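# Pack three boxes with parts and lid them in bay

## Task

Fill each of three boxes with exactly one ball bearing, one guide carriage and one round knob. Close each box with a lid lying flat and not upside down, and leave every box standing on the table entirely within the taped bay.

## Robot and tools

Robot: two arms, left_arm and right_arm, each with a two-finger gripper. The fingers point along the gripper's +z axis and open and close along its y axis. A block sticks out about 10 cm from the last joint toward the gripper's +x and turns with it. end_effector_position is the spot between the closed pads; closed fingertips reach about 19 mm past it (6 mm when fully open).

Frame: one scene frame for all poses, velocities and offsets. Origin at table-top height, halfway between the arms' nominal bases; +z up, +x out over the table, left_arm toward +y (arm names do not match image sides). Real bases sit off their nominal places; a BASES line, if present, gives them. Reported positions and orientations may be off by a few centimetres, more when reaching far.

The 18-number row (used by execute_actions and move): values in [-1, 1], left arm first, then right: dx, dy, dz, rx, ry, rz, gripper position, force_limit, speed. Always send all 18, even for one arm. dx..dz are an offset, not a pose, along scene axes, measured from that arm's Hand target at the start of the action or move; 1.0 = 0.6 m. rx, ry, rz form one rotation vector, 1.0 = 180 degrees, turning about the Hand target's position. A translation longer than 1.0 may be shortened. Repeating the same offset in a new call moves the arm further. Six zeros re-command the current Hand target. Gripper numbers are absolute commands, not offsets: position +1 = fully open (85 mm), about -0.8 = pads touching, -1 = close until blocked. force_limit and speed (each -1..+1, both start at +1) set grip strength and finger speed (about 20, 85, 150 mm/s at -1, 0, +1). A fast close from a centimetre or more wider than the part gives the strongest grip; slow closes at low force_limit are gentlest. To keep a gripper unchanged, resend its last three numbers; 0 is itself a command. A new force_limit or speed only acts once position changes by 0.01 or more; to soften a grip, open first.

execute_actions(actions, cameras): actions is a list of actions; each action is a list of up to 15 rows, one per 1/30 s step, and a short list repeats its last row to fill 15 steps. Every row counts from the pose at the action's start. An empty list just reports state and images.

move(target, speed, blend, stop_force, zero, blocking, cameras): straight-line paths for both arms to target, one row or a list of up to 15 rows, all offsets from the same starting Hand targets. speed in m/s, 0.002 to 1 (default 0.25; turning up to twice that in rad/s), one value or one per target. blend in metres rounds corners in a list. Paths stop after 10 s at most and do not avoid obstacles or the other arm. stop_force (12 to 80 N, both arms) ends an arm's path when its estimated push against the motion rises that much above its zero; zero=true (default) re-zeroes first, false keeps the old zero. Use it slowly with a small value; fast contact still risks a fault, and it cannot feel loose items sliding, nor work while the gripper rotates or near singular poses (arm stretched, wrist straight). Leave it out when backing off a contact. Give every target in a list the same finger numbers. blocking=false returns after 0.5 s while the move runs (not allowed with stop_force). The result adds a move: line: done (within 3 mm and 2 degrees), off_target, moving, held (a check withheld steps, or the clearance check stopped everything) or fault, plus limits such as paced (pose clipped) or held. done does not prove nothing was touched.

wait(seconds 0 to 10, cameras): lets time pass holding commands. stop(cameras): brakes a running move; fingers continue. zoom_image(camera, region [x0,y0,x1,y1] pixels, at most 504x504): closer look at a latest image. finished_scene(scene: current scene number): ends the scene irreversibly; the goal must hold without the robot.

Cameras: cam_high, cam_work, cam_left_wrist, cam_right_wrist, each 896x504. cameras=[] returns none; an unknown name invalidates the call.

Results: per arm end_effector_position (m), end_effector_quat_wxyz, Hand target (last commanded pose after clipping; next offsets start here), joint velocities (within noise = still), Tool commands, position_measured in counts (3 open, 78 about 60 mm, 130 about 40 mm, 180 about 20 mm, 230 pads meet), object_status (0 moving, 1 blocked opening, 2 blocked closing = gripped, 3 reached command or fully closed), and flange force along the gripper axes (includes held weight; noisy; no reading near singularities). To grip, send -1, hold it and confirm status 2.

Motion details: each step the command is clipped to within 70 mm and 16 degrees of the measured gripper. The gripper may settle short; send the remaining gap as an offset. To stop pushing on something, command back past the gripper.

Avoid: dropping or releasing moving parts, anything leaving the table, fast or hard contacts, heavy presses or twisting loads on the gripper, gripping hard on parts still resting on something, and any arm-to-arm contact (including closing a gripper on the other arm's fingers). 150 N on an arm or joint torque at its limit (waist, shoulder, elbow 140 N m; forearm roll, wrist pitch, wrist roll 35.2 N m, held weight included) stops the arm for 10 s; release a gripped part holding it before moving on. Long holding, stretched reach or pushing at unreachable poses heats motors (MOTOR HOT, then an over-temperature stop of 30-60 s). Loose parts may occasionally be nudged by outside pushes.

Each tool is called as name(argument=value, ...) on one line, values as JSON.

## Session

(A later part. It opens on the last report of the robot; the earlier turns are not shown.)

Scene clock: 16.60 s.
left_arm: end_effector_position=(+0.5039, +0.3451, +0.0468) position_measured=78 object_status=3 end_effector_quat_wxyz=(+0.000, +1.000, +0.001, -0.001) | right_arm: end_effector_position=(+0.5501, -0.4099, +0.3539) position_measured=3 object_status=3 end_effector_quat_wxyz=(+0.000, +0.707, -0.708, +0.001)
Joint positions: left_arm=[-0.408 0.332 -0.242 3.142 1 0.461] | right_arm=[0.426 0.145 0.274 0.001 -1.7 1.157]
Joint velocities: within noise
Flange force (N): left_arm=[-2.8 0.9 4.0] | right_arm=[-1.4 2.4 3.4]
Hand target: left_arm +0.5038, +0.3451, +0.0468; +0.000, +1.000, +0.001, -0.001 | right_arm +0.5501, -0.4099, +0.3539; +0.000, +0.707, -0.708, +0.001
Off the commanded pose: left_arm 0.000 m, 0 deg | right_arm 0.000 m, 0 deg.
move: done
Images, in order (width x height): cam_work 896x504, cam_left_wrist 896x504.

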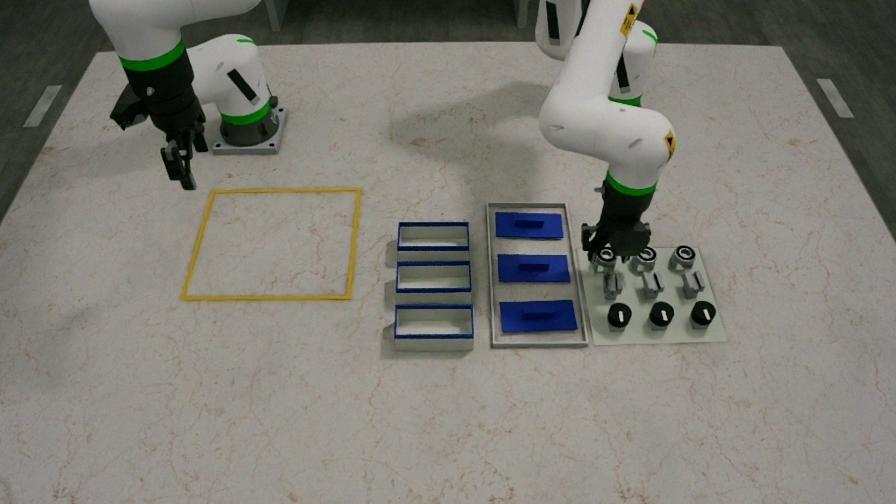

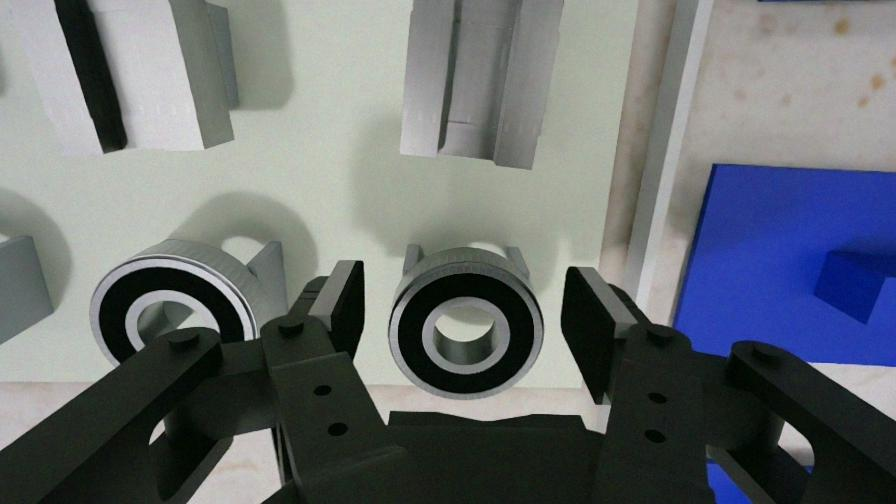

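move(target=[0,0,0,0,0,0,-1,-1,-1,0,0,0,0,0,0,1,1,1], cameras=["cam_left_wrist"])

move(target=[0,0,0.15,0,0,0,-1,-1,-1,0,0,0,0,0,0,1,1,1], speed=0.1)

zoom_image(camera="cam_work", region=[560, 120, 720, 300])

Scene clock: 17.90 s.
left_arm: end_effector_position=(+0.5039, +0.3451, +0.0468) position_measured=117 object_status=0 end_effector_quat_wxyz=(+0.000, +1.000, +0.001, -0.001) | right_arm: end_effector_position=(+0.5501, -0.4099, +0.3539) position_measured=3 object_status=3 end_effector_quat_wxyz=(+0.000, +0.707, -0.708, +0.001)
Joint positions: left_arm=[-0.408 0.332 -0.242 3.142 1 0.461] | right_arm=[0.426 0.145 0.274 0.001 -1.7 1.157]
Joint velocities: within noise
Flange force (N): left_arm=[-4.1 0.7 -3.0] | right_arm=[-1.9 1.1 2.4]
Hand target: left_arm +0.5038, +0.3451, +0.0468; +0.000, +1.000, +0.001, -0.001 | right_arm +0.5501, -0.4099, +0.3539; +0.000, +0.707, -0.708, +0.001
Off the commanded pose: left_arm 0.000 m, 0 deg | right_arm 0.000 m, 0 deg.
move: done
Images, in order (width x height): cam_left_wrist 896x504.

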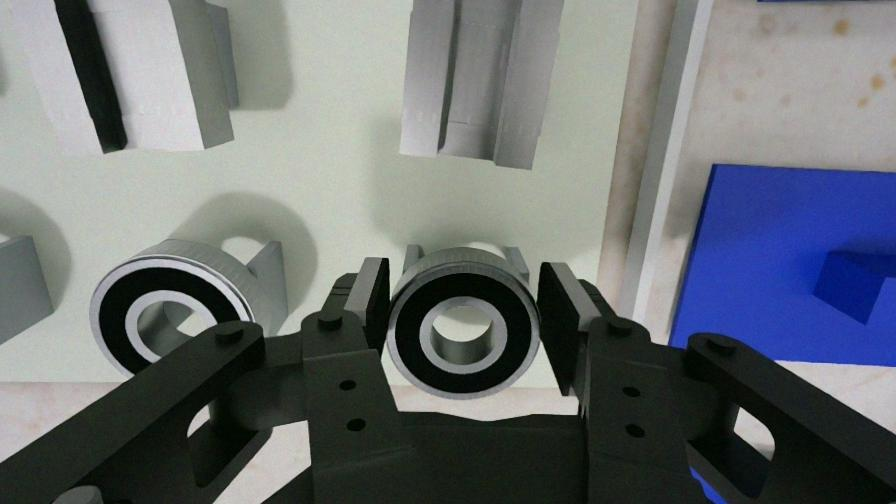

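Scene clock: 19.17 s.
left_arm: end_effector_position=(+0.5039, +0.3452, +0.1368) position_measured=117 object_status=2 end_effector_quat_wxyz=(-0.001, +1.000, +0.001, -0.001) | right_arm: end_effector_position=(+0.5501, -0.4099, +0.3539) position_measured=3 object_status=3 end_effector_quat_wxyz=(+0.000, +0.707, -0.708, +0.001)
Joint positions: left_arm=[-0.408 0.23 -0.138 3.142 1.205 0.461] | right_arm=[0.426 0.145 0.274 0.001 -1.7 1.157]
Joint velocities: within noise
Flange force (N): left_arm=[-2.4 1.1 5.8] | right_arm=[-1.7 1.0 2.3]
Hand target: left_arm +0.5038, +0.3451, +0.1368; +0.000, +1.000, +0.001, -0.001 | right_arm +0.5501, -0.4099, +0.3539; +0.000, +0.707, -0.708, +0.001
Off the commanded pose: left_arm 0.000 m, 0 deg | right_arm 0.000 m, 0 deg.
move: done

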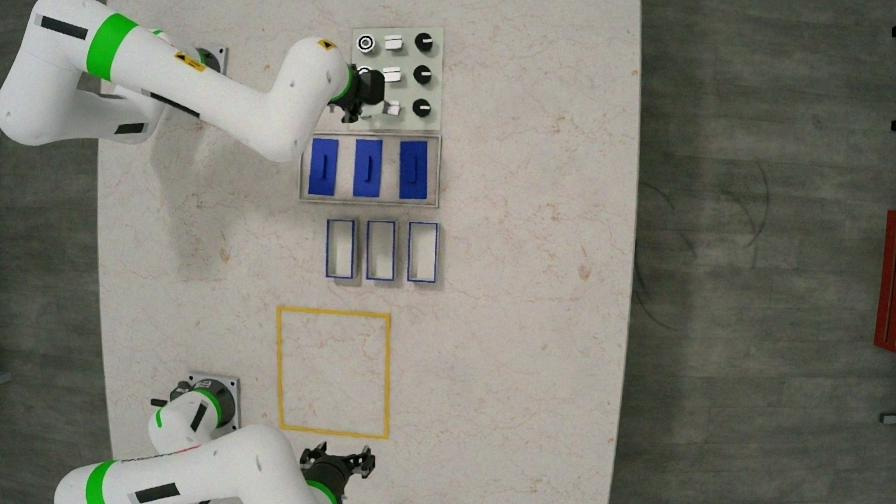

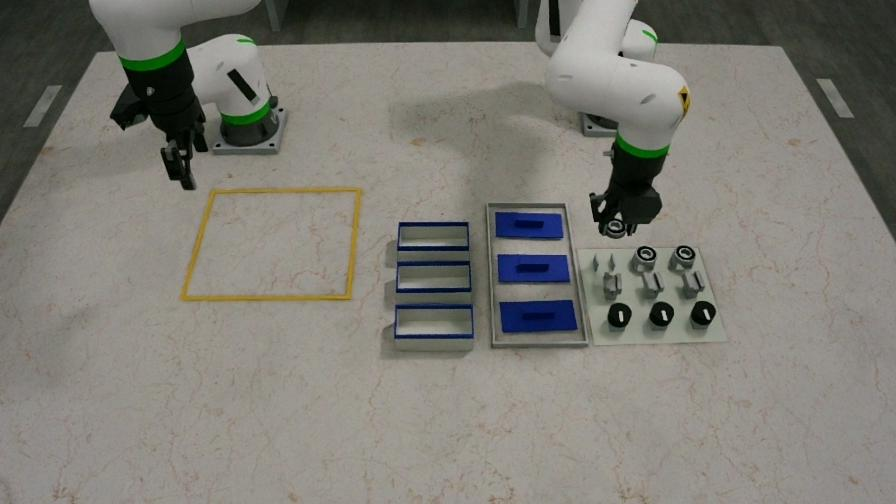

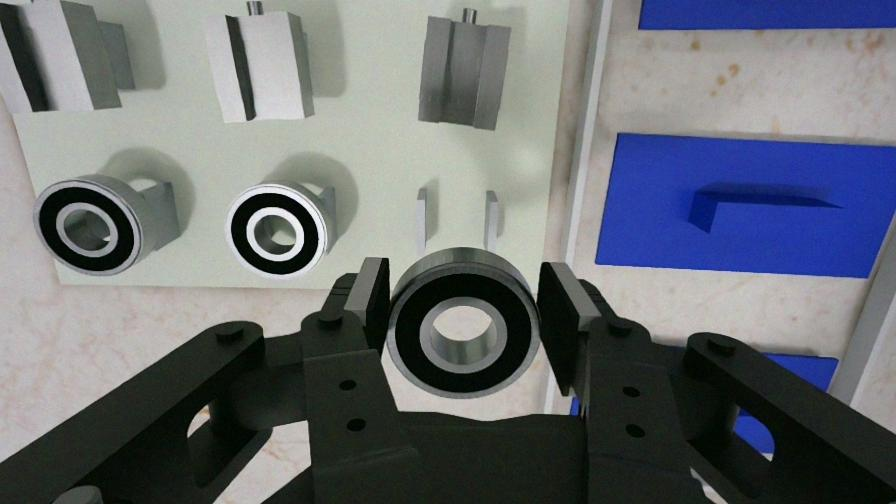

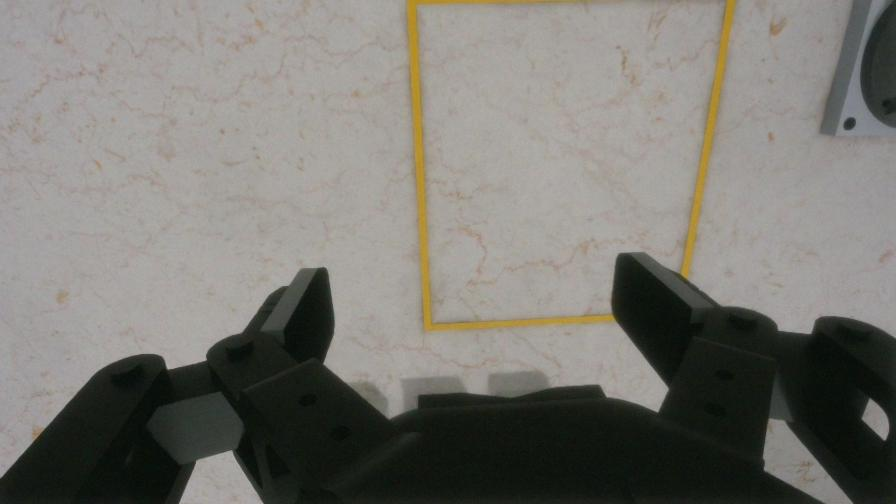

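Scaled by 2.800 from the camera's 896x504 image, which has a finer 1280x720 frame.

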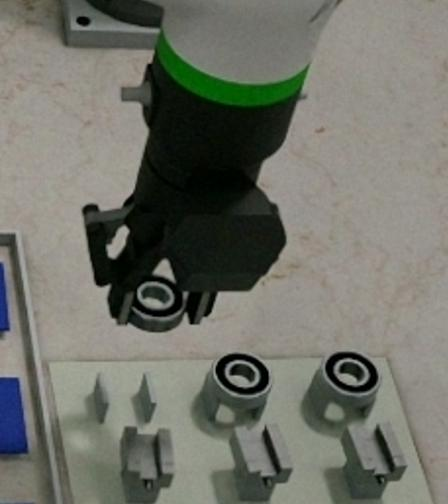

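move(target=[[0,0,0.07,0,0,0,-1,-1,-1,0,0,0,0,0,0,1,1,1],[-0.103,-0.5,0.07,0,0,-0.5,-1,-1,-1,0,0,0,0,0,0,1,1,1]], speed=0.3, blend=0.04)

zoom_image(camera="cam_work", region=[380, 120, 560, 360])

Scene clock: 23.33 s.
left_arm: end_effector_position=(+0.4421, +0.0451, +0.1788) position_measured=117 object_status=2 end_effector_quat_wxyz=(-0.001, +0.708, -0.706, -0.001) | right_arm: end_effector_position=(+0.5501, -0.4099, +0.3539) position_measured=3 object_status=3 end_effector_quat_wxyz=(+0.000, +0.707, -0.708, +0.001)
Joint positions: left_arm=[-0.912 0.403 0.19 3.139 1.359 -0.604] | right_arm=[0.426 0.145 0.274 0.001 -1.7 1.157]
Joint velocities: within noise
Flange force (N): left_arm=[-0.7 3.1 5.3] | right_arm=[-2.1 1.4 2.0]
Hand target: left_arm +0.4420, +0.0451, +0.1788; -0.001, +0.708, -0.706, -0.001 | right_arm +0.5501, -0.4099, +0.3539; +0.000, +0.707, -0.708, +0.001
Off the commanded pose: left_arm 0.000 m, 0 deg | right_arm 0.000 m, 0 deg.
move: done; blend cut to 0.021 m at target 1

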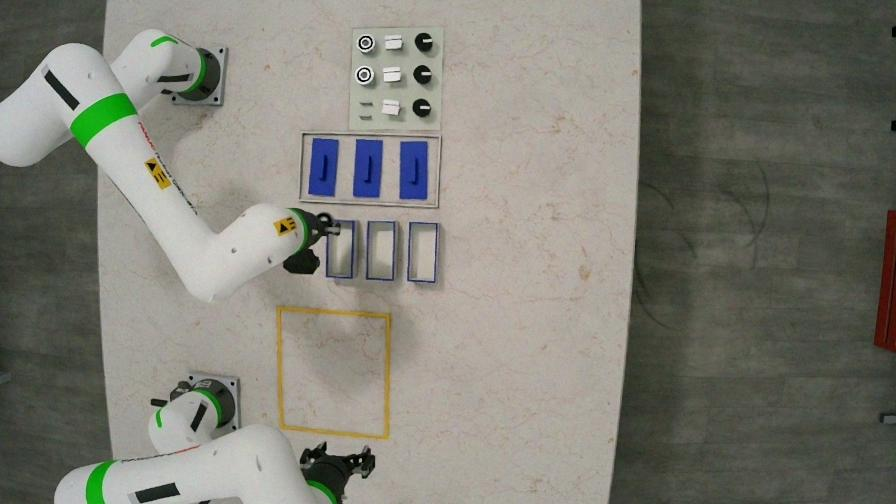

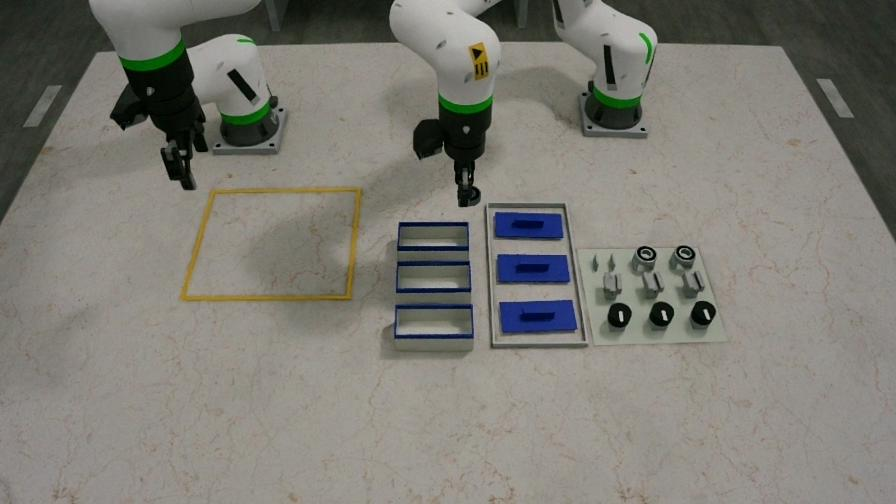

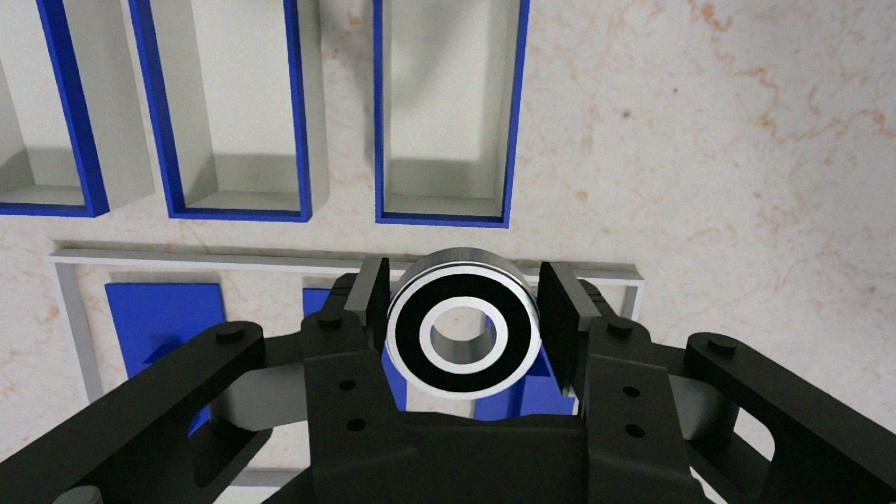

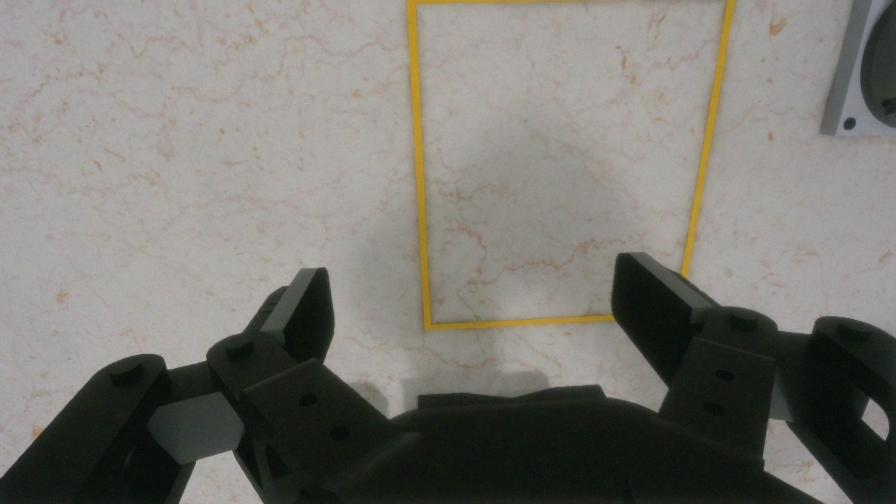

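Scaled by 2.100 from the camera's 896x504 image, which has a finer 1280x720 frame.

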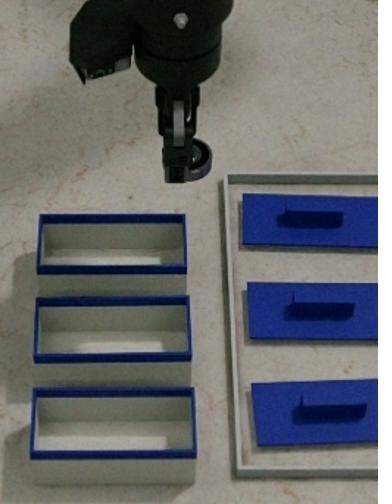

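move(target=[0,0.1,0,0,0,0,-1,-1,-1,0,0,0,0,0,0,1,1,1], cameras=["cam_left_wrist"])

zoom_image(camera="cam_left_wrist", region=[120, 0, 580, 300])

move(target=[0,0.1,0.1,0,0,0,-1,-1,-1,0,0,0,0,0,0,1,1,1], cameras=["cam_left_wrist"])

zoom_image(camera="cam_left_wrist", region=[120, 0, 580, 300])

Scene clock: 25.17 s.
left_arm: end_effector_position=(+0.4420, +0.1051, +0.1788) position_measured=117 object_status=2 end_effector_quat_wxyz=(-0.001, +0.708, -0.706, -0.001) | right_arm: end_effector_position=(+0.5501, -0.4099, +0.3539) position_measured=3 object_status=3 end_effector_quat_wxyz=(+0.000, +0.707, -0.708, +0.001)
Joint positions: left_arm=[-0.849 0.308 0.062 3.14 1.326 -0.668] | right_arm=[0.426 0.145 0.274 0.001 -1.7 1.157]
Joint velocities: within noise
Flange force (N): left_arm=[-1.2 3.3 5.7] | right_arm=[-1.9 0.9 2.3]
Hand target: left_arm +0.4420, +0.1051, +0.1788; -0.001, +0.708, -0.706, -0.001 | right_arm +0.5501, -0.4099, +0.3539; +0.000, +0.707, -0.708, +0.001
Off the commanded pose: left_arm 0.000 m, 0 deg | right_arm 0.000 m, 0 deg.
move: done
Images, in order (width x height): cam_left_wrist 896x504.

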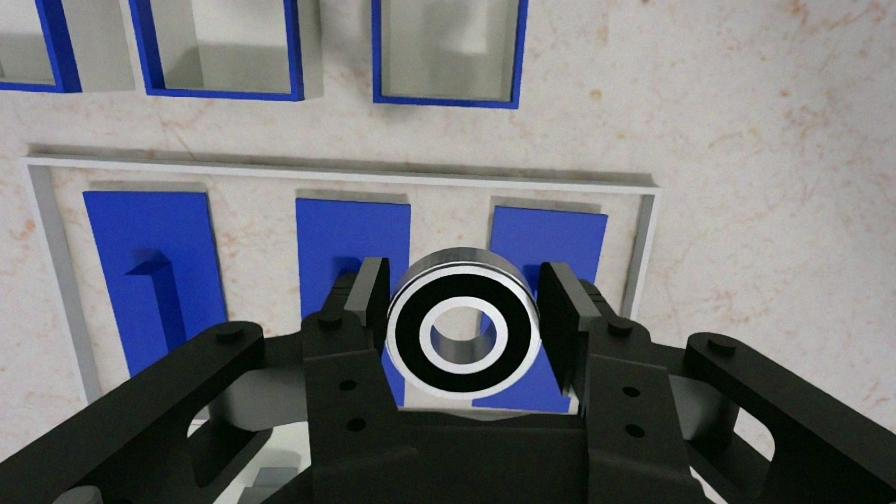

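Scaled by 1.096 from the camera's 896x504 image, which has a finer 1280x720 frame.

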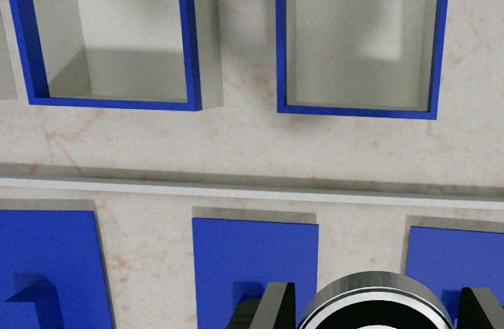

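Scene clock: 25.97 s.
left_arm: end_effector_position=(+0.4420, +0.1651, +0.2388) position_measured=117 object_status=2 end_effector_quat_wxyz=(-0.001, +0.708, -0.706, -0.001) | right_arm: end_effector_position=(+0.5501, -0.4099, +0.3539) position_measured=3 object_status=3 end_effector_quat_wxyz=(+0.000, +0.707, -0.708, +0.001)
Joint positions: left_arm=[-0.774 0.194 0.063 3.139 1.44 -0.743] | right_arm=[0.426 0.145 0.274 0.001 -1.7 1.157]
Joint velocities: within noise
Flange force (N): left_arm=[0.2 2.7 5.4] | right_arm=[-1.6 1.1 2.7]
Hand target: left_arm +0.4420, +0.1651, +0.2388; -0.001, +0.708, -0.706, -0.001 | right_arm +0.5501, -0.4099, +0.3539; +0.000, +0.707, -0.708, +0.001
Off the commanded pose: left_arm 0.000 m, 0 deg | right_arm 0.000 m, 0 deg.
move: done
Images, in order (width x height): cam_left_wrist 896x504.

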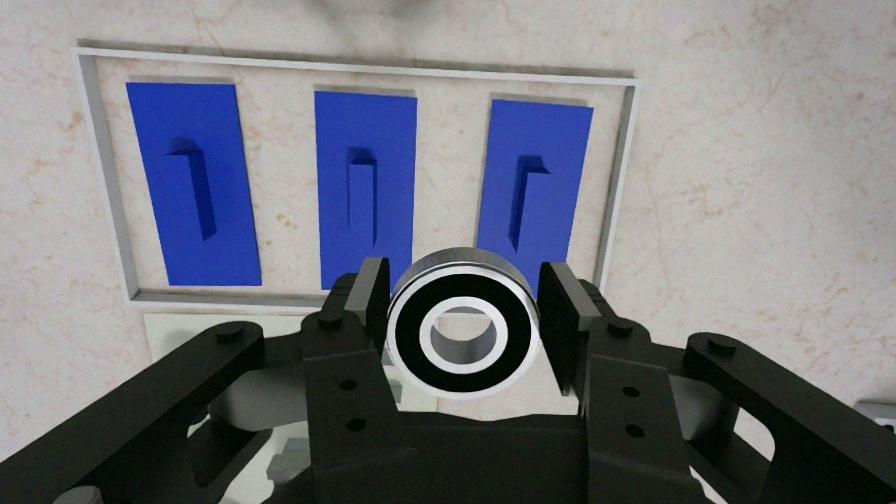

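Scaled by 1.096 from the camera's 896x504 image, which has a finer 1280x720 frame.

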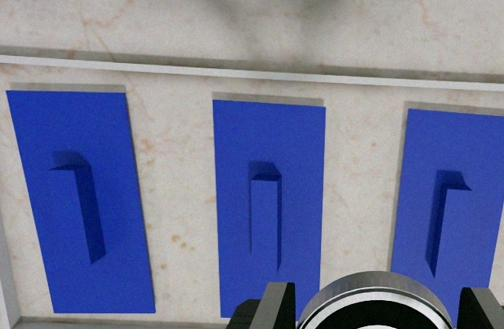

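move(target=[[0.0117,-0.2835,-0.05,0,0,0.5,-1,-1,-1,0,0,0,0,0,0,1,1,1],[0.0117,-0.2835,-0.19,0,0,0.5,-1,-1,-1,0,0,0,0,0,0,1,1,1]], blend=0.03)

zoom_image(camera="cam_work", region=[380, 120, 560, 300])

zoom_image(camera="cam_high", region=[290, 190, 450, 290])

Scene clock: 31.87 s.
left_arm: end_effector_position=(+0.4491, -0.0050, +0.1249) position_measured=117 object_status=2 end_effector_quat_wxyz=(+0.000, +1.000, +0.001, -0.001) | right_arm: end_effector_position=(+0.5501, -0.4099, +0.3539) position_measured=3 object_status=3 end_effector_quat_wxyz=(+0.000, +0.707, -0.708, +0.001)
Joint positions: left_arm=[-0.947 0.537 0.254 3.143 1.29 1] | right_arm=[0.426 0.145 0.274 0.001 -1.7 1.157]
Joint velocities: within noise
Flange force (N): left_arm=[-2.8 -1.3 5.4] | right_arm=[-1.3 0.3 2.5]
Hand target: left_arm +0.4491, -0.0050, +0.1248; +0.000, +1.000, +0.001, -0.001 | right_arm +0.5501, -0.4099, +0.3539; +0.000, +0.707, -0.708, +0.001
Off the commanded pose: left_arm 0.000 m, 0 deg | right_arm 0.000 m, 0 deg.
move: done

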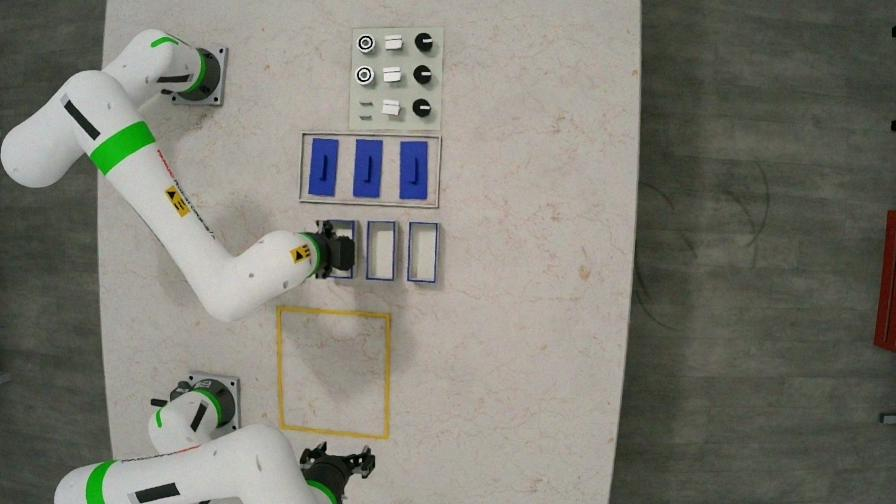

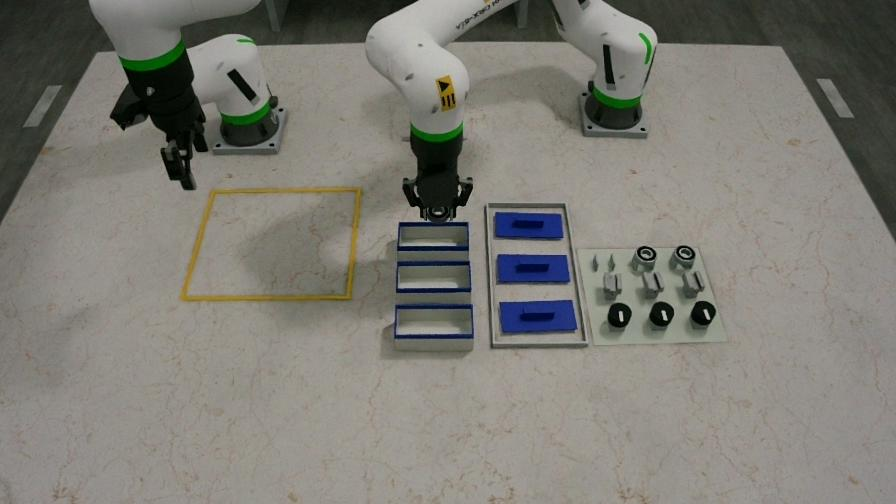

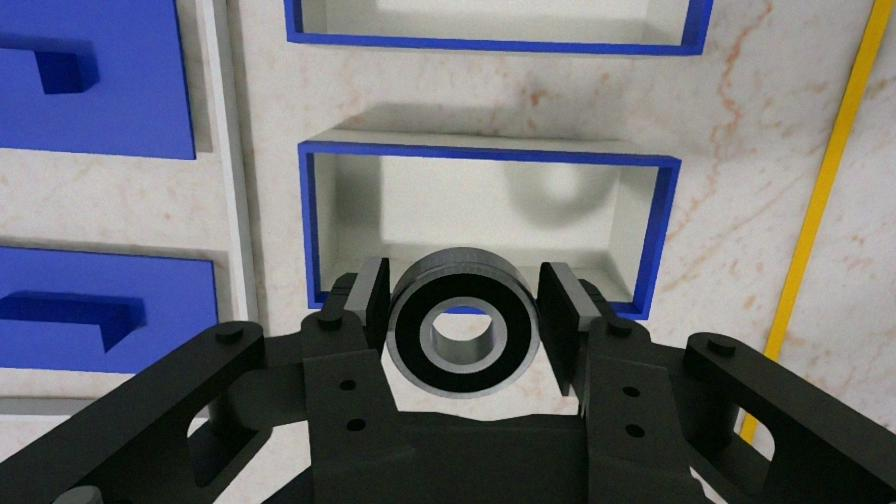

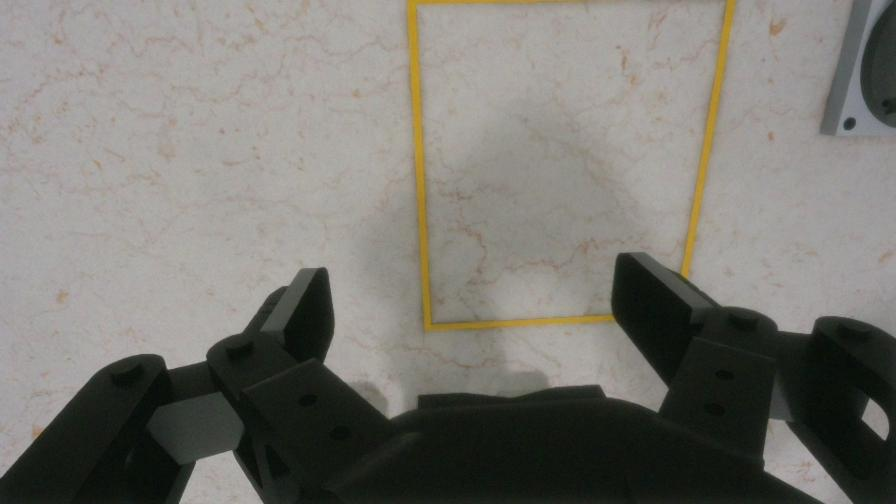

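Scaled by 2.800 from the camera's 896x504 image, which has a finer 1280x720 frame.

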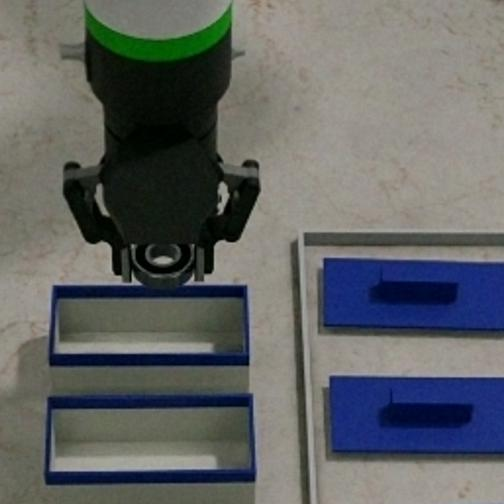

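Scaled by 3.150 from the camera's 896x504 image, which has a finer 1280x720 frame.

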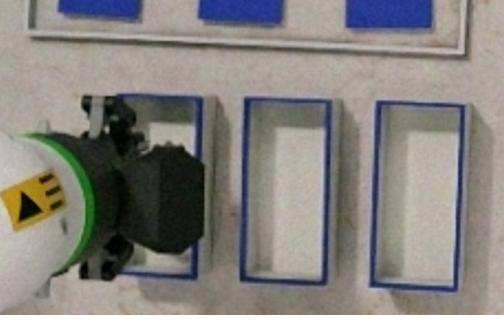

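move(target=[[0,0.0292,0,0,0,0,-1,-1,-1,0,0,0,0,0,0,1,1,1],[0,0.0292,-0.14,0,0,0,-1,-1,-1,0,0,0,0,0,0,1,1,1]], speed=0.12)

zoom_image(camera="cam_work", region=[380, 120, 560, 300])

Scene clock: 34.03 s.
left_arm: end_effector_position=(+0.4490, +0.0125, +0.0408) position_measured=117 object_status=2 end_effector_quat_wxyz=(+0.000, +1.000, +0.001, -0.001) | right_arm: end_effector_position=(+0.5501, -0.4099, +0.3539) position_measured=3 object_status=3 end_effector_quat_wxyz=(+0.000, +0.707, -0.708, +0.001)
Joint positions: left_arm=[-0.932 0.584 0.117 3.143 1.106 0.984] | right_arm=[0.426 0.145 0.274 0.001 -1.7 1.157]
Joint velocities: within noise
Flange force (N): left_arm=[-3.2 -1.6 5.2] | right_arm=[-1.9 0.8 2.2]
Hand target: left_arm +0.4491, +0.0125, +0.0408; +0.000, +1.000, +0.001, -0.001 | right_arm +0.5501, -0.4099, +0.3539; +0.000, +0.707, -0.708, +0.001
Off the commanded pose: left_arm 0.000 m, 0 deg | right_arm 0.000 m, 0 deg.
move: done

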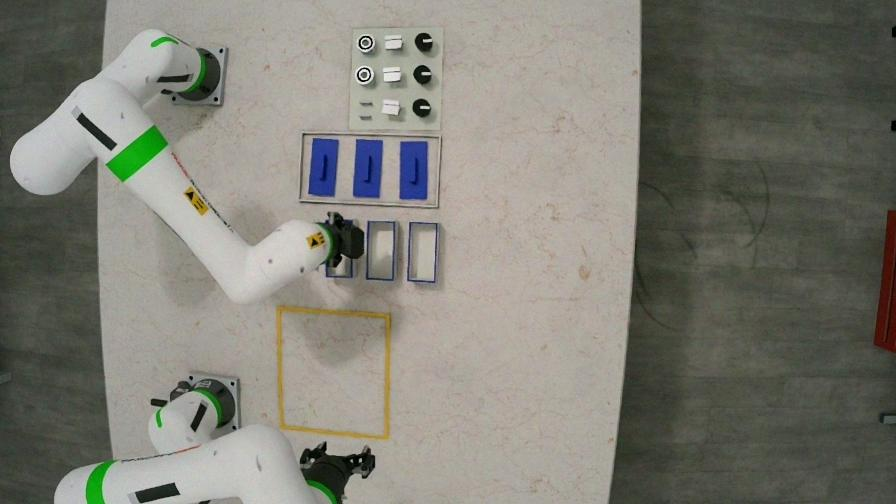

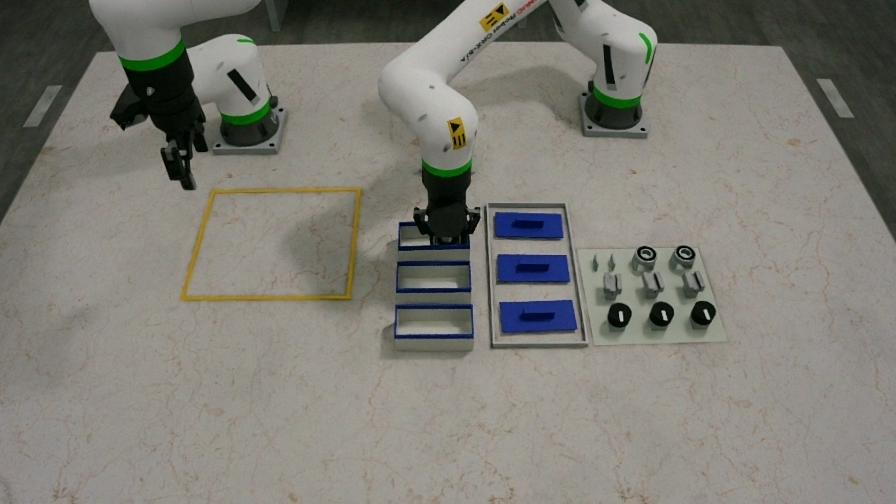

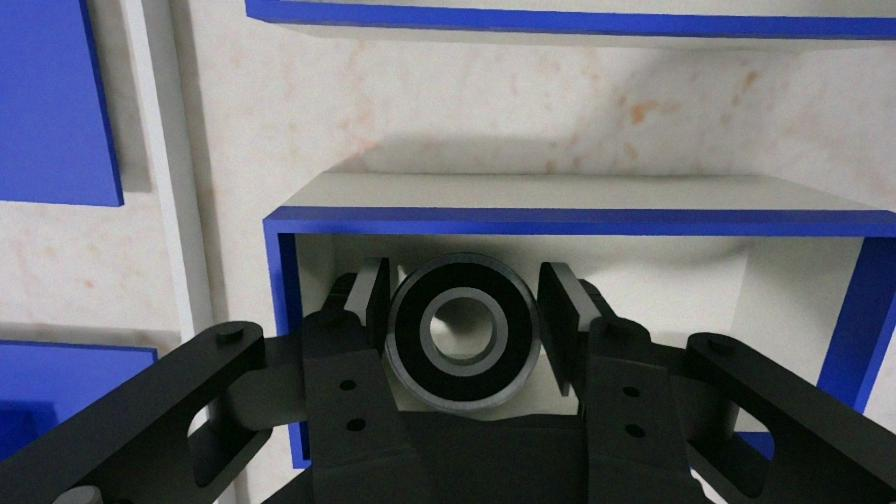

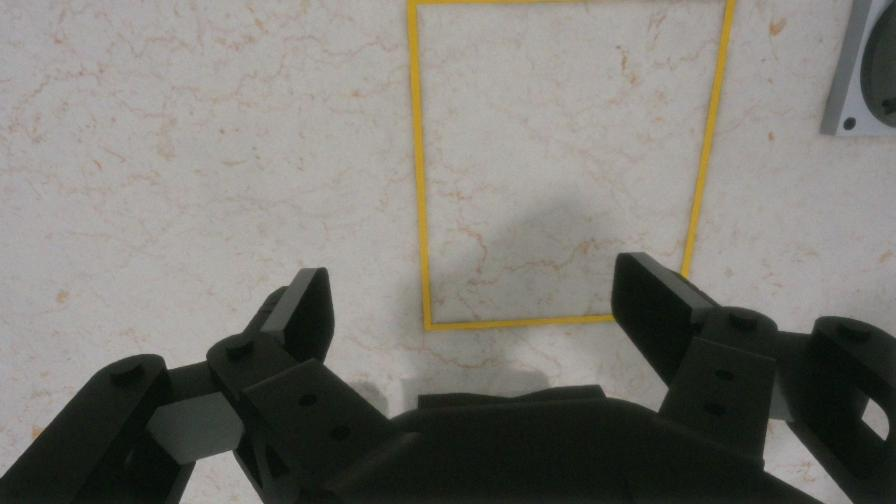

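Scaled by 2.800 from the camera's 896x504 image, which has a finer 1280x720 frame.

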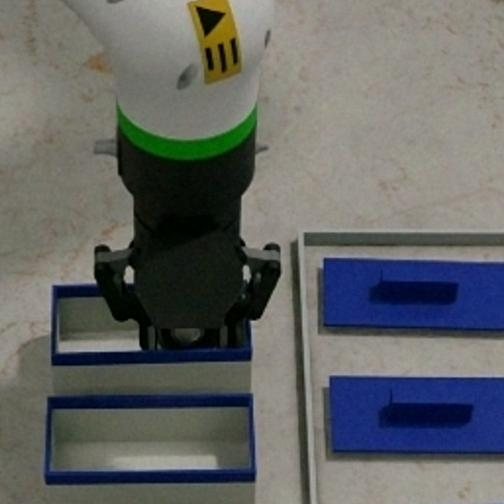

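move(target=[0,0,-0.06,0,0,0,-1,-1,-1,0,0,0,0,0,0,1,1,1], speed=0.02, stop_force=12, cameras=["cam_left_wrist","cam_work"])

zoom_image(camera="cam_work", region=[380, 120, 560, 300])

Scene clock: 35.37 s.
left_arm: end_effector_position=(+0.4492, +0.0124, +0.0302) position_measured=117 object_status=2 end_effector_quat_wxyz=(+0.000, +1.000, +0.001, -0.001) | right_arm: end_effector_position=(+0.5501, -0.4099, +0.3539) position_measured=3 object_status=3 end_effector_quat_wxyz=(+0.000, +0.707, -0.708, +0.001)
Joint positions: left_arm=[-0.932 0.596 0.108 3.143 1.084 0.984] | right_arm=[0.426 0.145 0.274 0.001 -1.7 1.157]
Joint velocities: within noise
Flange force (N): left_arm=[-4.0 1.8 -6.3] | right_arm=[-0.8 2.0 2.9]
Hand target: left_arm +0.4492, +0.0124, +0.0302; +0.000, +1.000, +0.001, -0.001 (not the last commanded pose) | right_arm +0.5501, -0.4099, +0.3539; +0.000, +0.707, -0.708, +0.001
Off the commanded pose: left_arm 0.025 m, 0 deg | right_arm 0.000 m, 0 deg.
move: contact (left_arm)
Images, in order (width x height): cam_work 896x504, cam_left_wrist 896x504.

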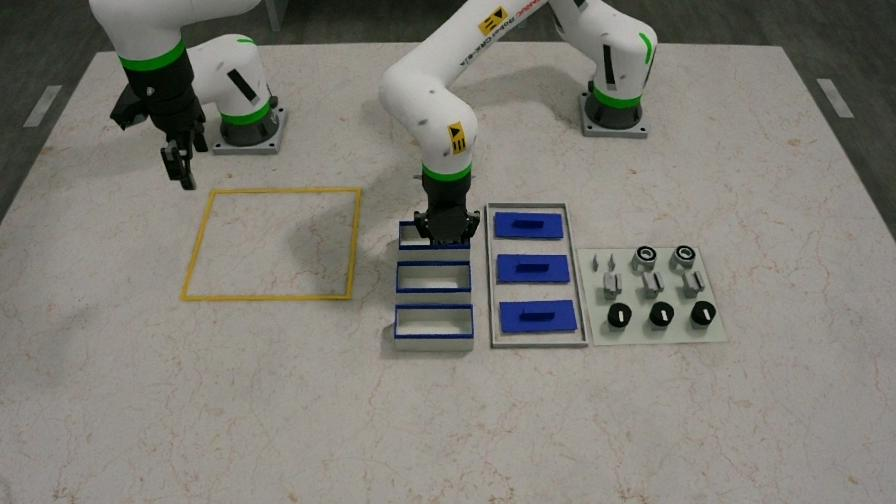

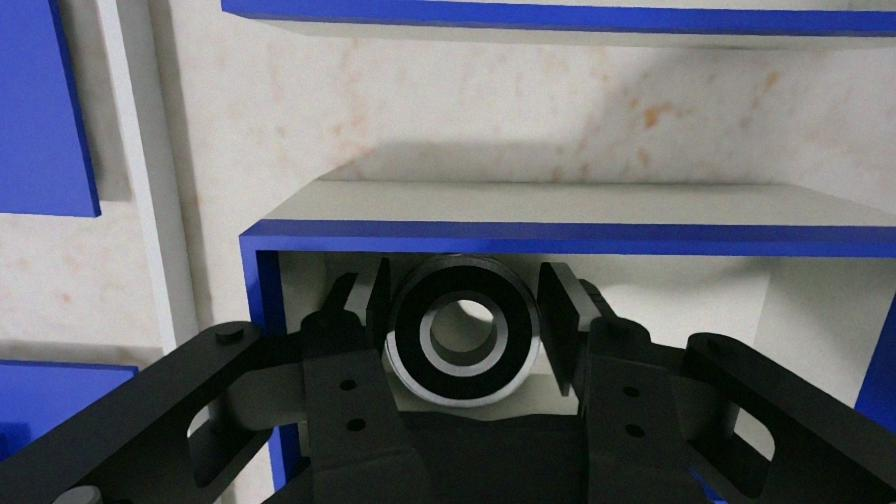

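Scaled by 2.800 from the camera's 896x504 image, which has a finer 1280x720 frame.

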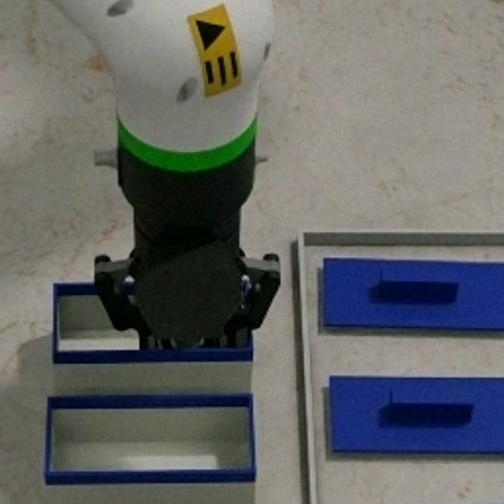

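move(target=[[0,0,0.02,0,0,0,-1,-1,-1,0,0,0,0,0,0,1,1,1],[0,-0.02,0.02,0,0,0,-1,-1,-1,0,0,0,0,0,0,1,1,1]], speed=0.06, cameras=[])

move(target=[0,0,-0.06,0,0,0,-1,-1,-1,0,0,0,0,0,0,1,1,1], speed=0.02, stop_force=12, cameras=["cam_left_wrist","cam_work"])

zoom_image(camera="cam_work", region=[380, 120, 560, 300])

Scene clock: 36.57 s.
left_arm: end_effector_position=(+0.4492, +0.0004, +0.0422) position_measured=117 object_status=2 end_effector_quat_wxyz=(+0.000, +1.000, +0.001, -0.001) | right_arm: end_effector_position=(+0.5501, -0.4099, +0.3539) position_measured=3 object_status=3 end_effector_quat_wxyz=(+0.000, +0.707, -0.708, +0.001)
Joint positions: left_arm=[-0.942 0.601 0.148 3.143 1.119 0.995] | right_arm=[0.426 0.145 0.274 0.001 -1.7 1.157]
Joint velocities: within noise
Flange force (N): left_arm=[-3.6 -1.7 4.6] | right_arm=[-2.7 1.3 2.1]
Hand target: left_arm +0.4492, +0.0004, +0.0422; +0.000, +1.000, +0.001, -0.001 | right_arm +0.5501, -0.4099, +0.3539; +0.000, +0.707, -0.708, +0.001
Off the commanded pose: left_arm 0.000 m, 0 deg | right_arm 0.000 m, 0 deg.
move: done
No camera images: "cameras" was empty.

Scene clock: 38.07 s.
left_arm: end_effector_position=(+0.4492, +0.0004, +0.0244) position_measured=117 object_status=2 end_effector_quat_wxyz=(+0.000, +1.000, +0.001, -0.001) | right_arm: end_effector_position=(+0.5501, -0.4099, +0.3539) position_measured=3 object_status=3 end_effector_quat_wxyz=(+0.000, +0.707, -0.708, +0.001)
Joint positions: left_arm=[-0.942 0.621 0.134 3.143 1.085 0.995] | right_arm=[0.426 0.145 0.274 0.001 -1.7 1.157]
Joint velocities: within noise
Flange force (N): left_arm=[-5.1 -6.1 -14.1] | right_arm=[-1.8 0.7 2.8]
Hand target: left_arm +0.4492, +0.0004, +0.0244; +0.000, +1.000, +0.001, -0.001 (not the last commanded pose) | right_arm +0.5501, -0.4099, +0.3539; +0.000, +0.707, -0.708, +0.001
Off the commanded pose: left_arm 0.018 m, 0 deg | right_arm 0.000 m, 0 deg.
move: contact (left_arm)
Images, in order (width x height): cam_work 896x504, cam_left_wrist 896x504.

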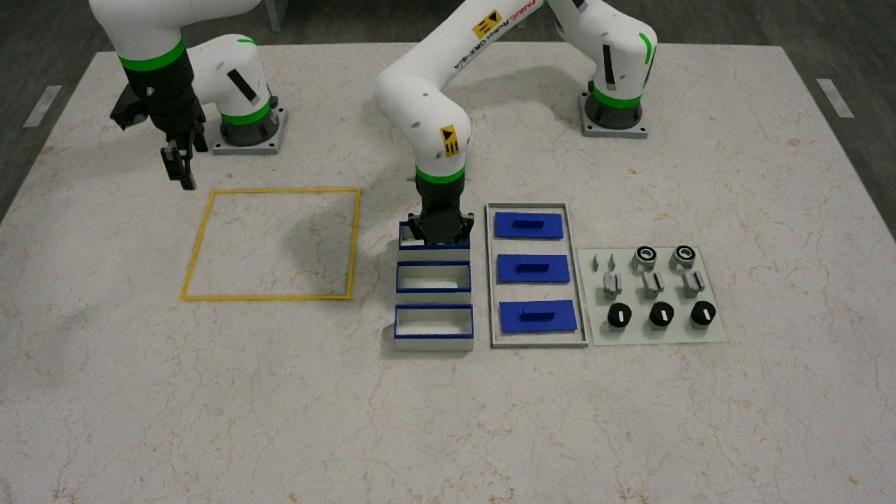

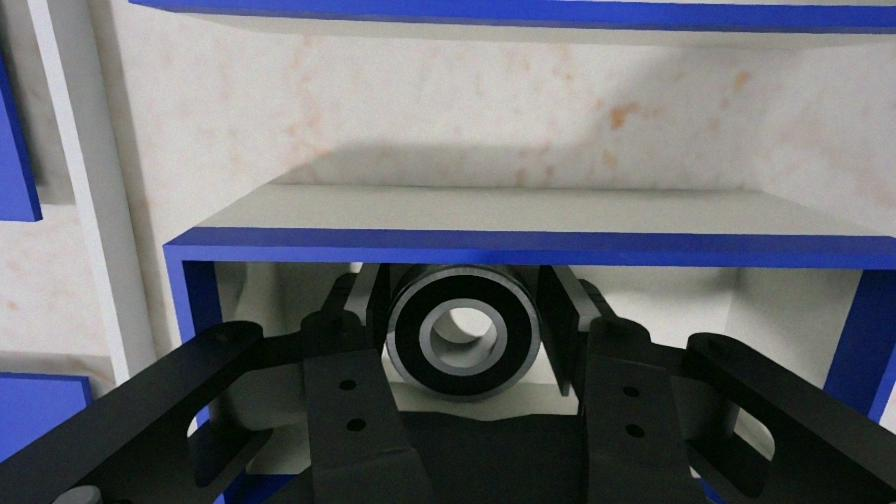

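Scaled by 2.800 from the camera's 896x504 image, which has a finer 1280x720 frame.

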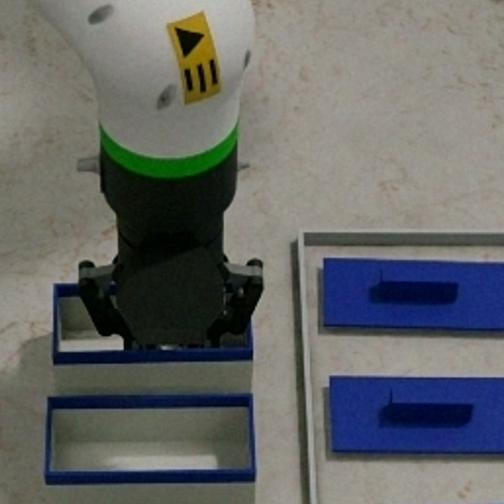

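move(target=[0,0,0.0015,0,0,0,-1,-1,-1,0,0,0,0,0,0,1,1,1], cameras=[])

move(target=[0,0,0,0,0,0,0.2,-1,-1,0,0,0,0,0,0,1,1,1], cameras=["cam_left_wrist","cam_work"])

Scene clock: 39.13 s.
left_arm: end_effector_position=(+0.4492, +0.0004, +0.0253) position_measured=117 object_status=2 end_effector_quat_wxyz=(+0.000, +1.000, +0.001, -0.001) | right_arm: end_effector_position=(+0.5501, -0.4099, +0.3539) position_measured=3 object_status=3 end_effector_quat_wxyz=(+0.000, +0.707, -0.708, +0.001)
Joint positions: left_arm=[-0.942 0.62 0.135 3.143 1.086 0.995] | right_arm=[0.426 0.145 0.274 0.001 -1.7 1.157]
Joint velocities: within noise
Flange force (N): left_arm=[-3.3 -2.0 4.6] | right_arm=[-1.2 1.0 2.3]
Hand target: left_arm +0.4492, +0.0004, +0.0253; +0.000, +1.000, +0.001, -0.001 | right_arm +0.5501, -0.4099, +0.3539; +0.000, +0.707, -0.708, +0.001
Off the commanded pose: left_arm 0.000 m, 0 deg | right_arm 0.000 m, 0 deg.
move: done
No camera images: "cameras" was empty.

Scene clock: 39.67 s.
left_arm: end_effector_position=(+0.4492, +0.0004, +0.0253) position_measured=104 object_status=0 end_effector_quat_wxyz=(+0.000, +1.000, +0.001, -0.001) | right_arm: end_effector_position=(+0.5501, -0.4099, +0.3539) position_measured=3 object_status=3 end_effector_quat_wxyz=(+0.000, +0.707, -0.708, +0.001)
Joint positions: left_arm=[-0.942 0.62 0.135 3.143 1.086 0.995] | right_arm=[0.426 0.145 0.274 0.001 -1.7 1.157]
Joint velocities: within noise
Flange force (N): left_arm=[-3.4 -1.5 3.9] | right_arm=[-1.7 0.8 1.8]
Hand target: left_arm +0.4492, +0.0004, +0.0253; +0.000, +1.000, +0.001, -0.001 | right_arm +0.5501, -0.4099, +0.3539; +0.000, +0.707, -0.708, +0.001
Off the commanded pose: left_arm 0.000 m, 0 deg | right_arm 0.000 m, 0 deg.
move: done
Images, in order (width x height): cam_work 896x504, cam_left_wrist 896x504.

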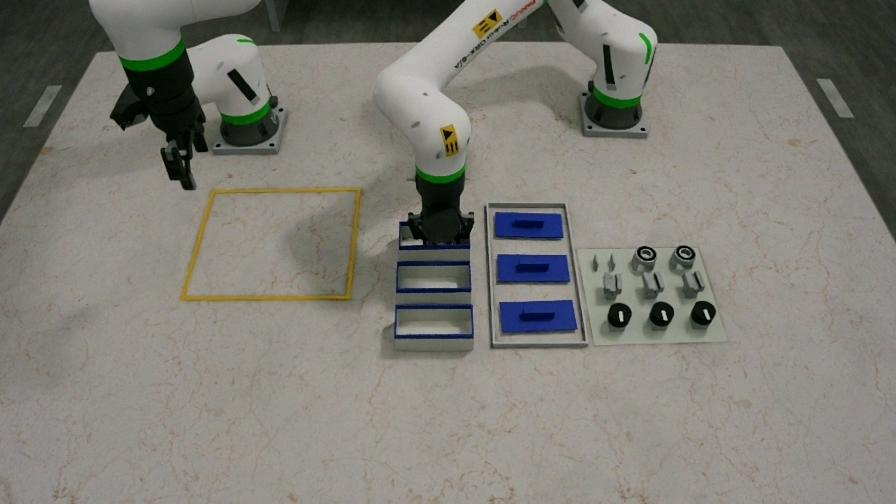

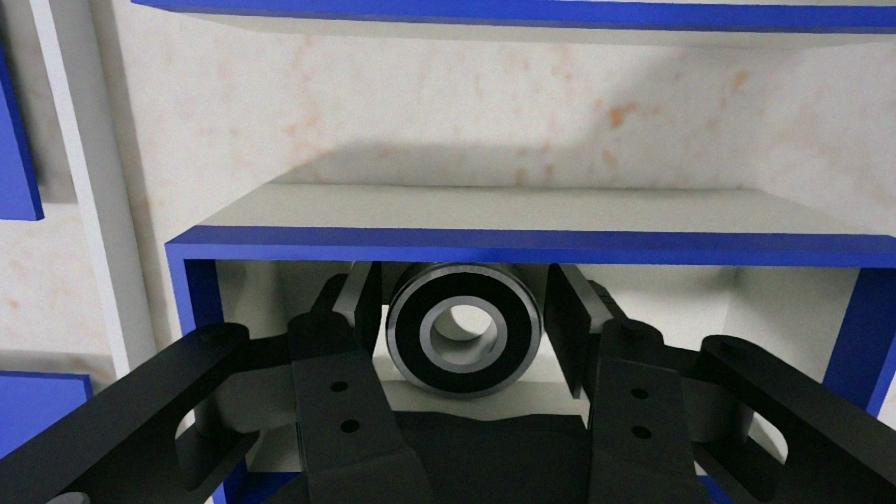

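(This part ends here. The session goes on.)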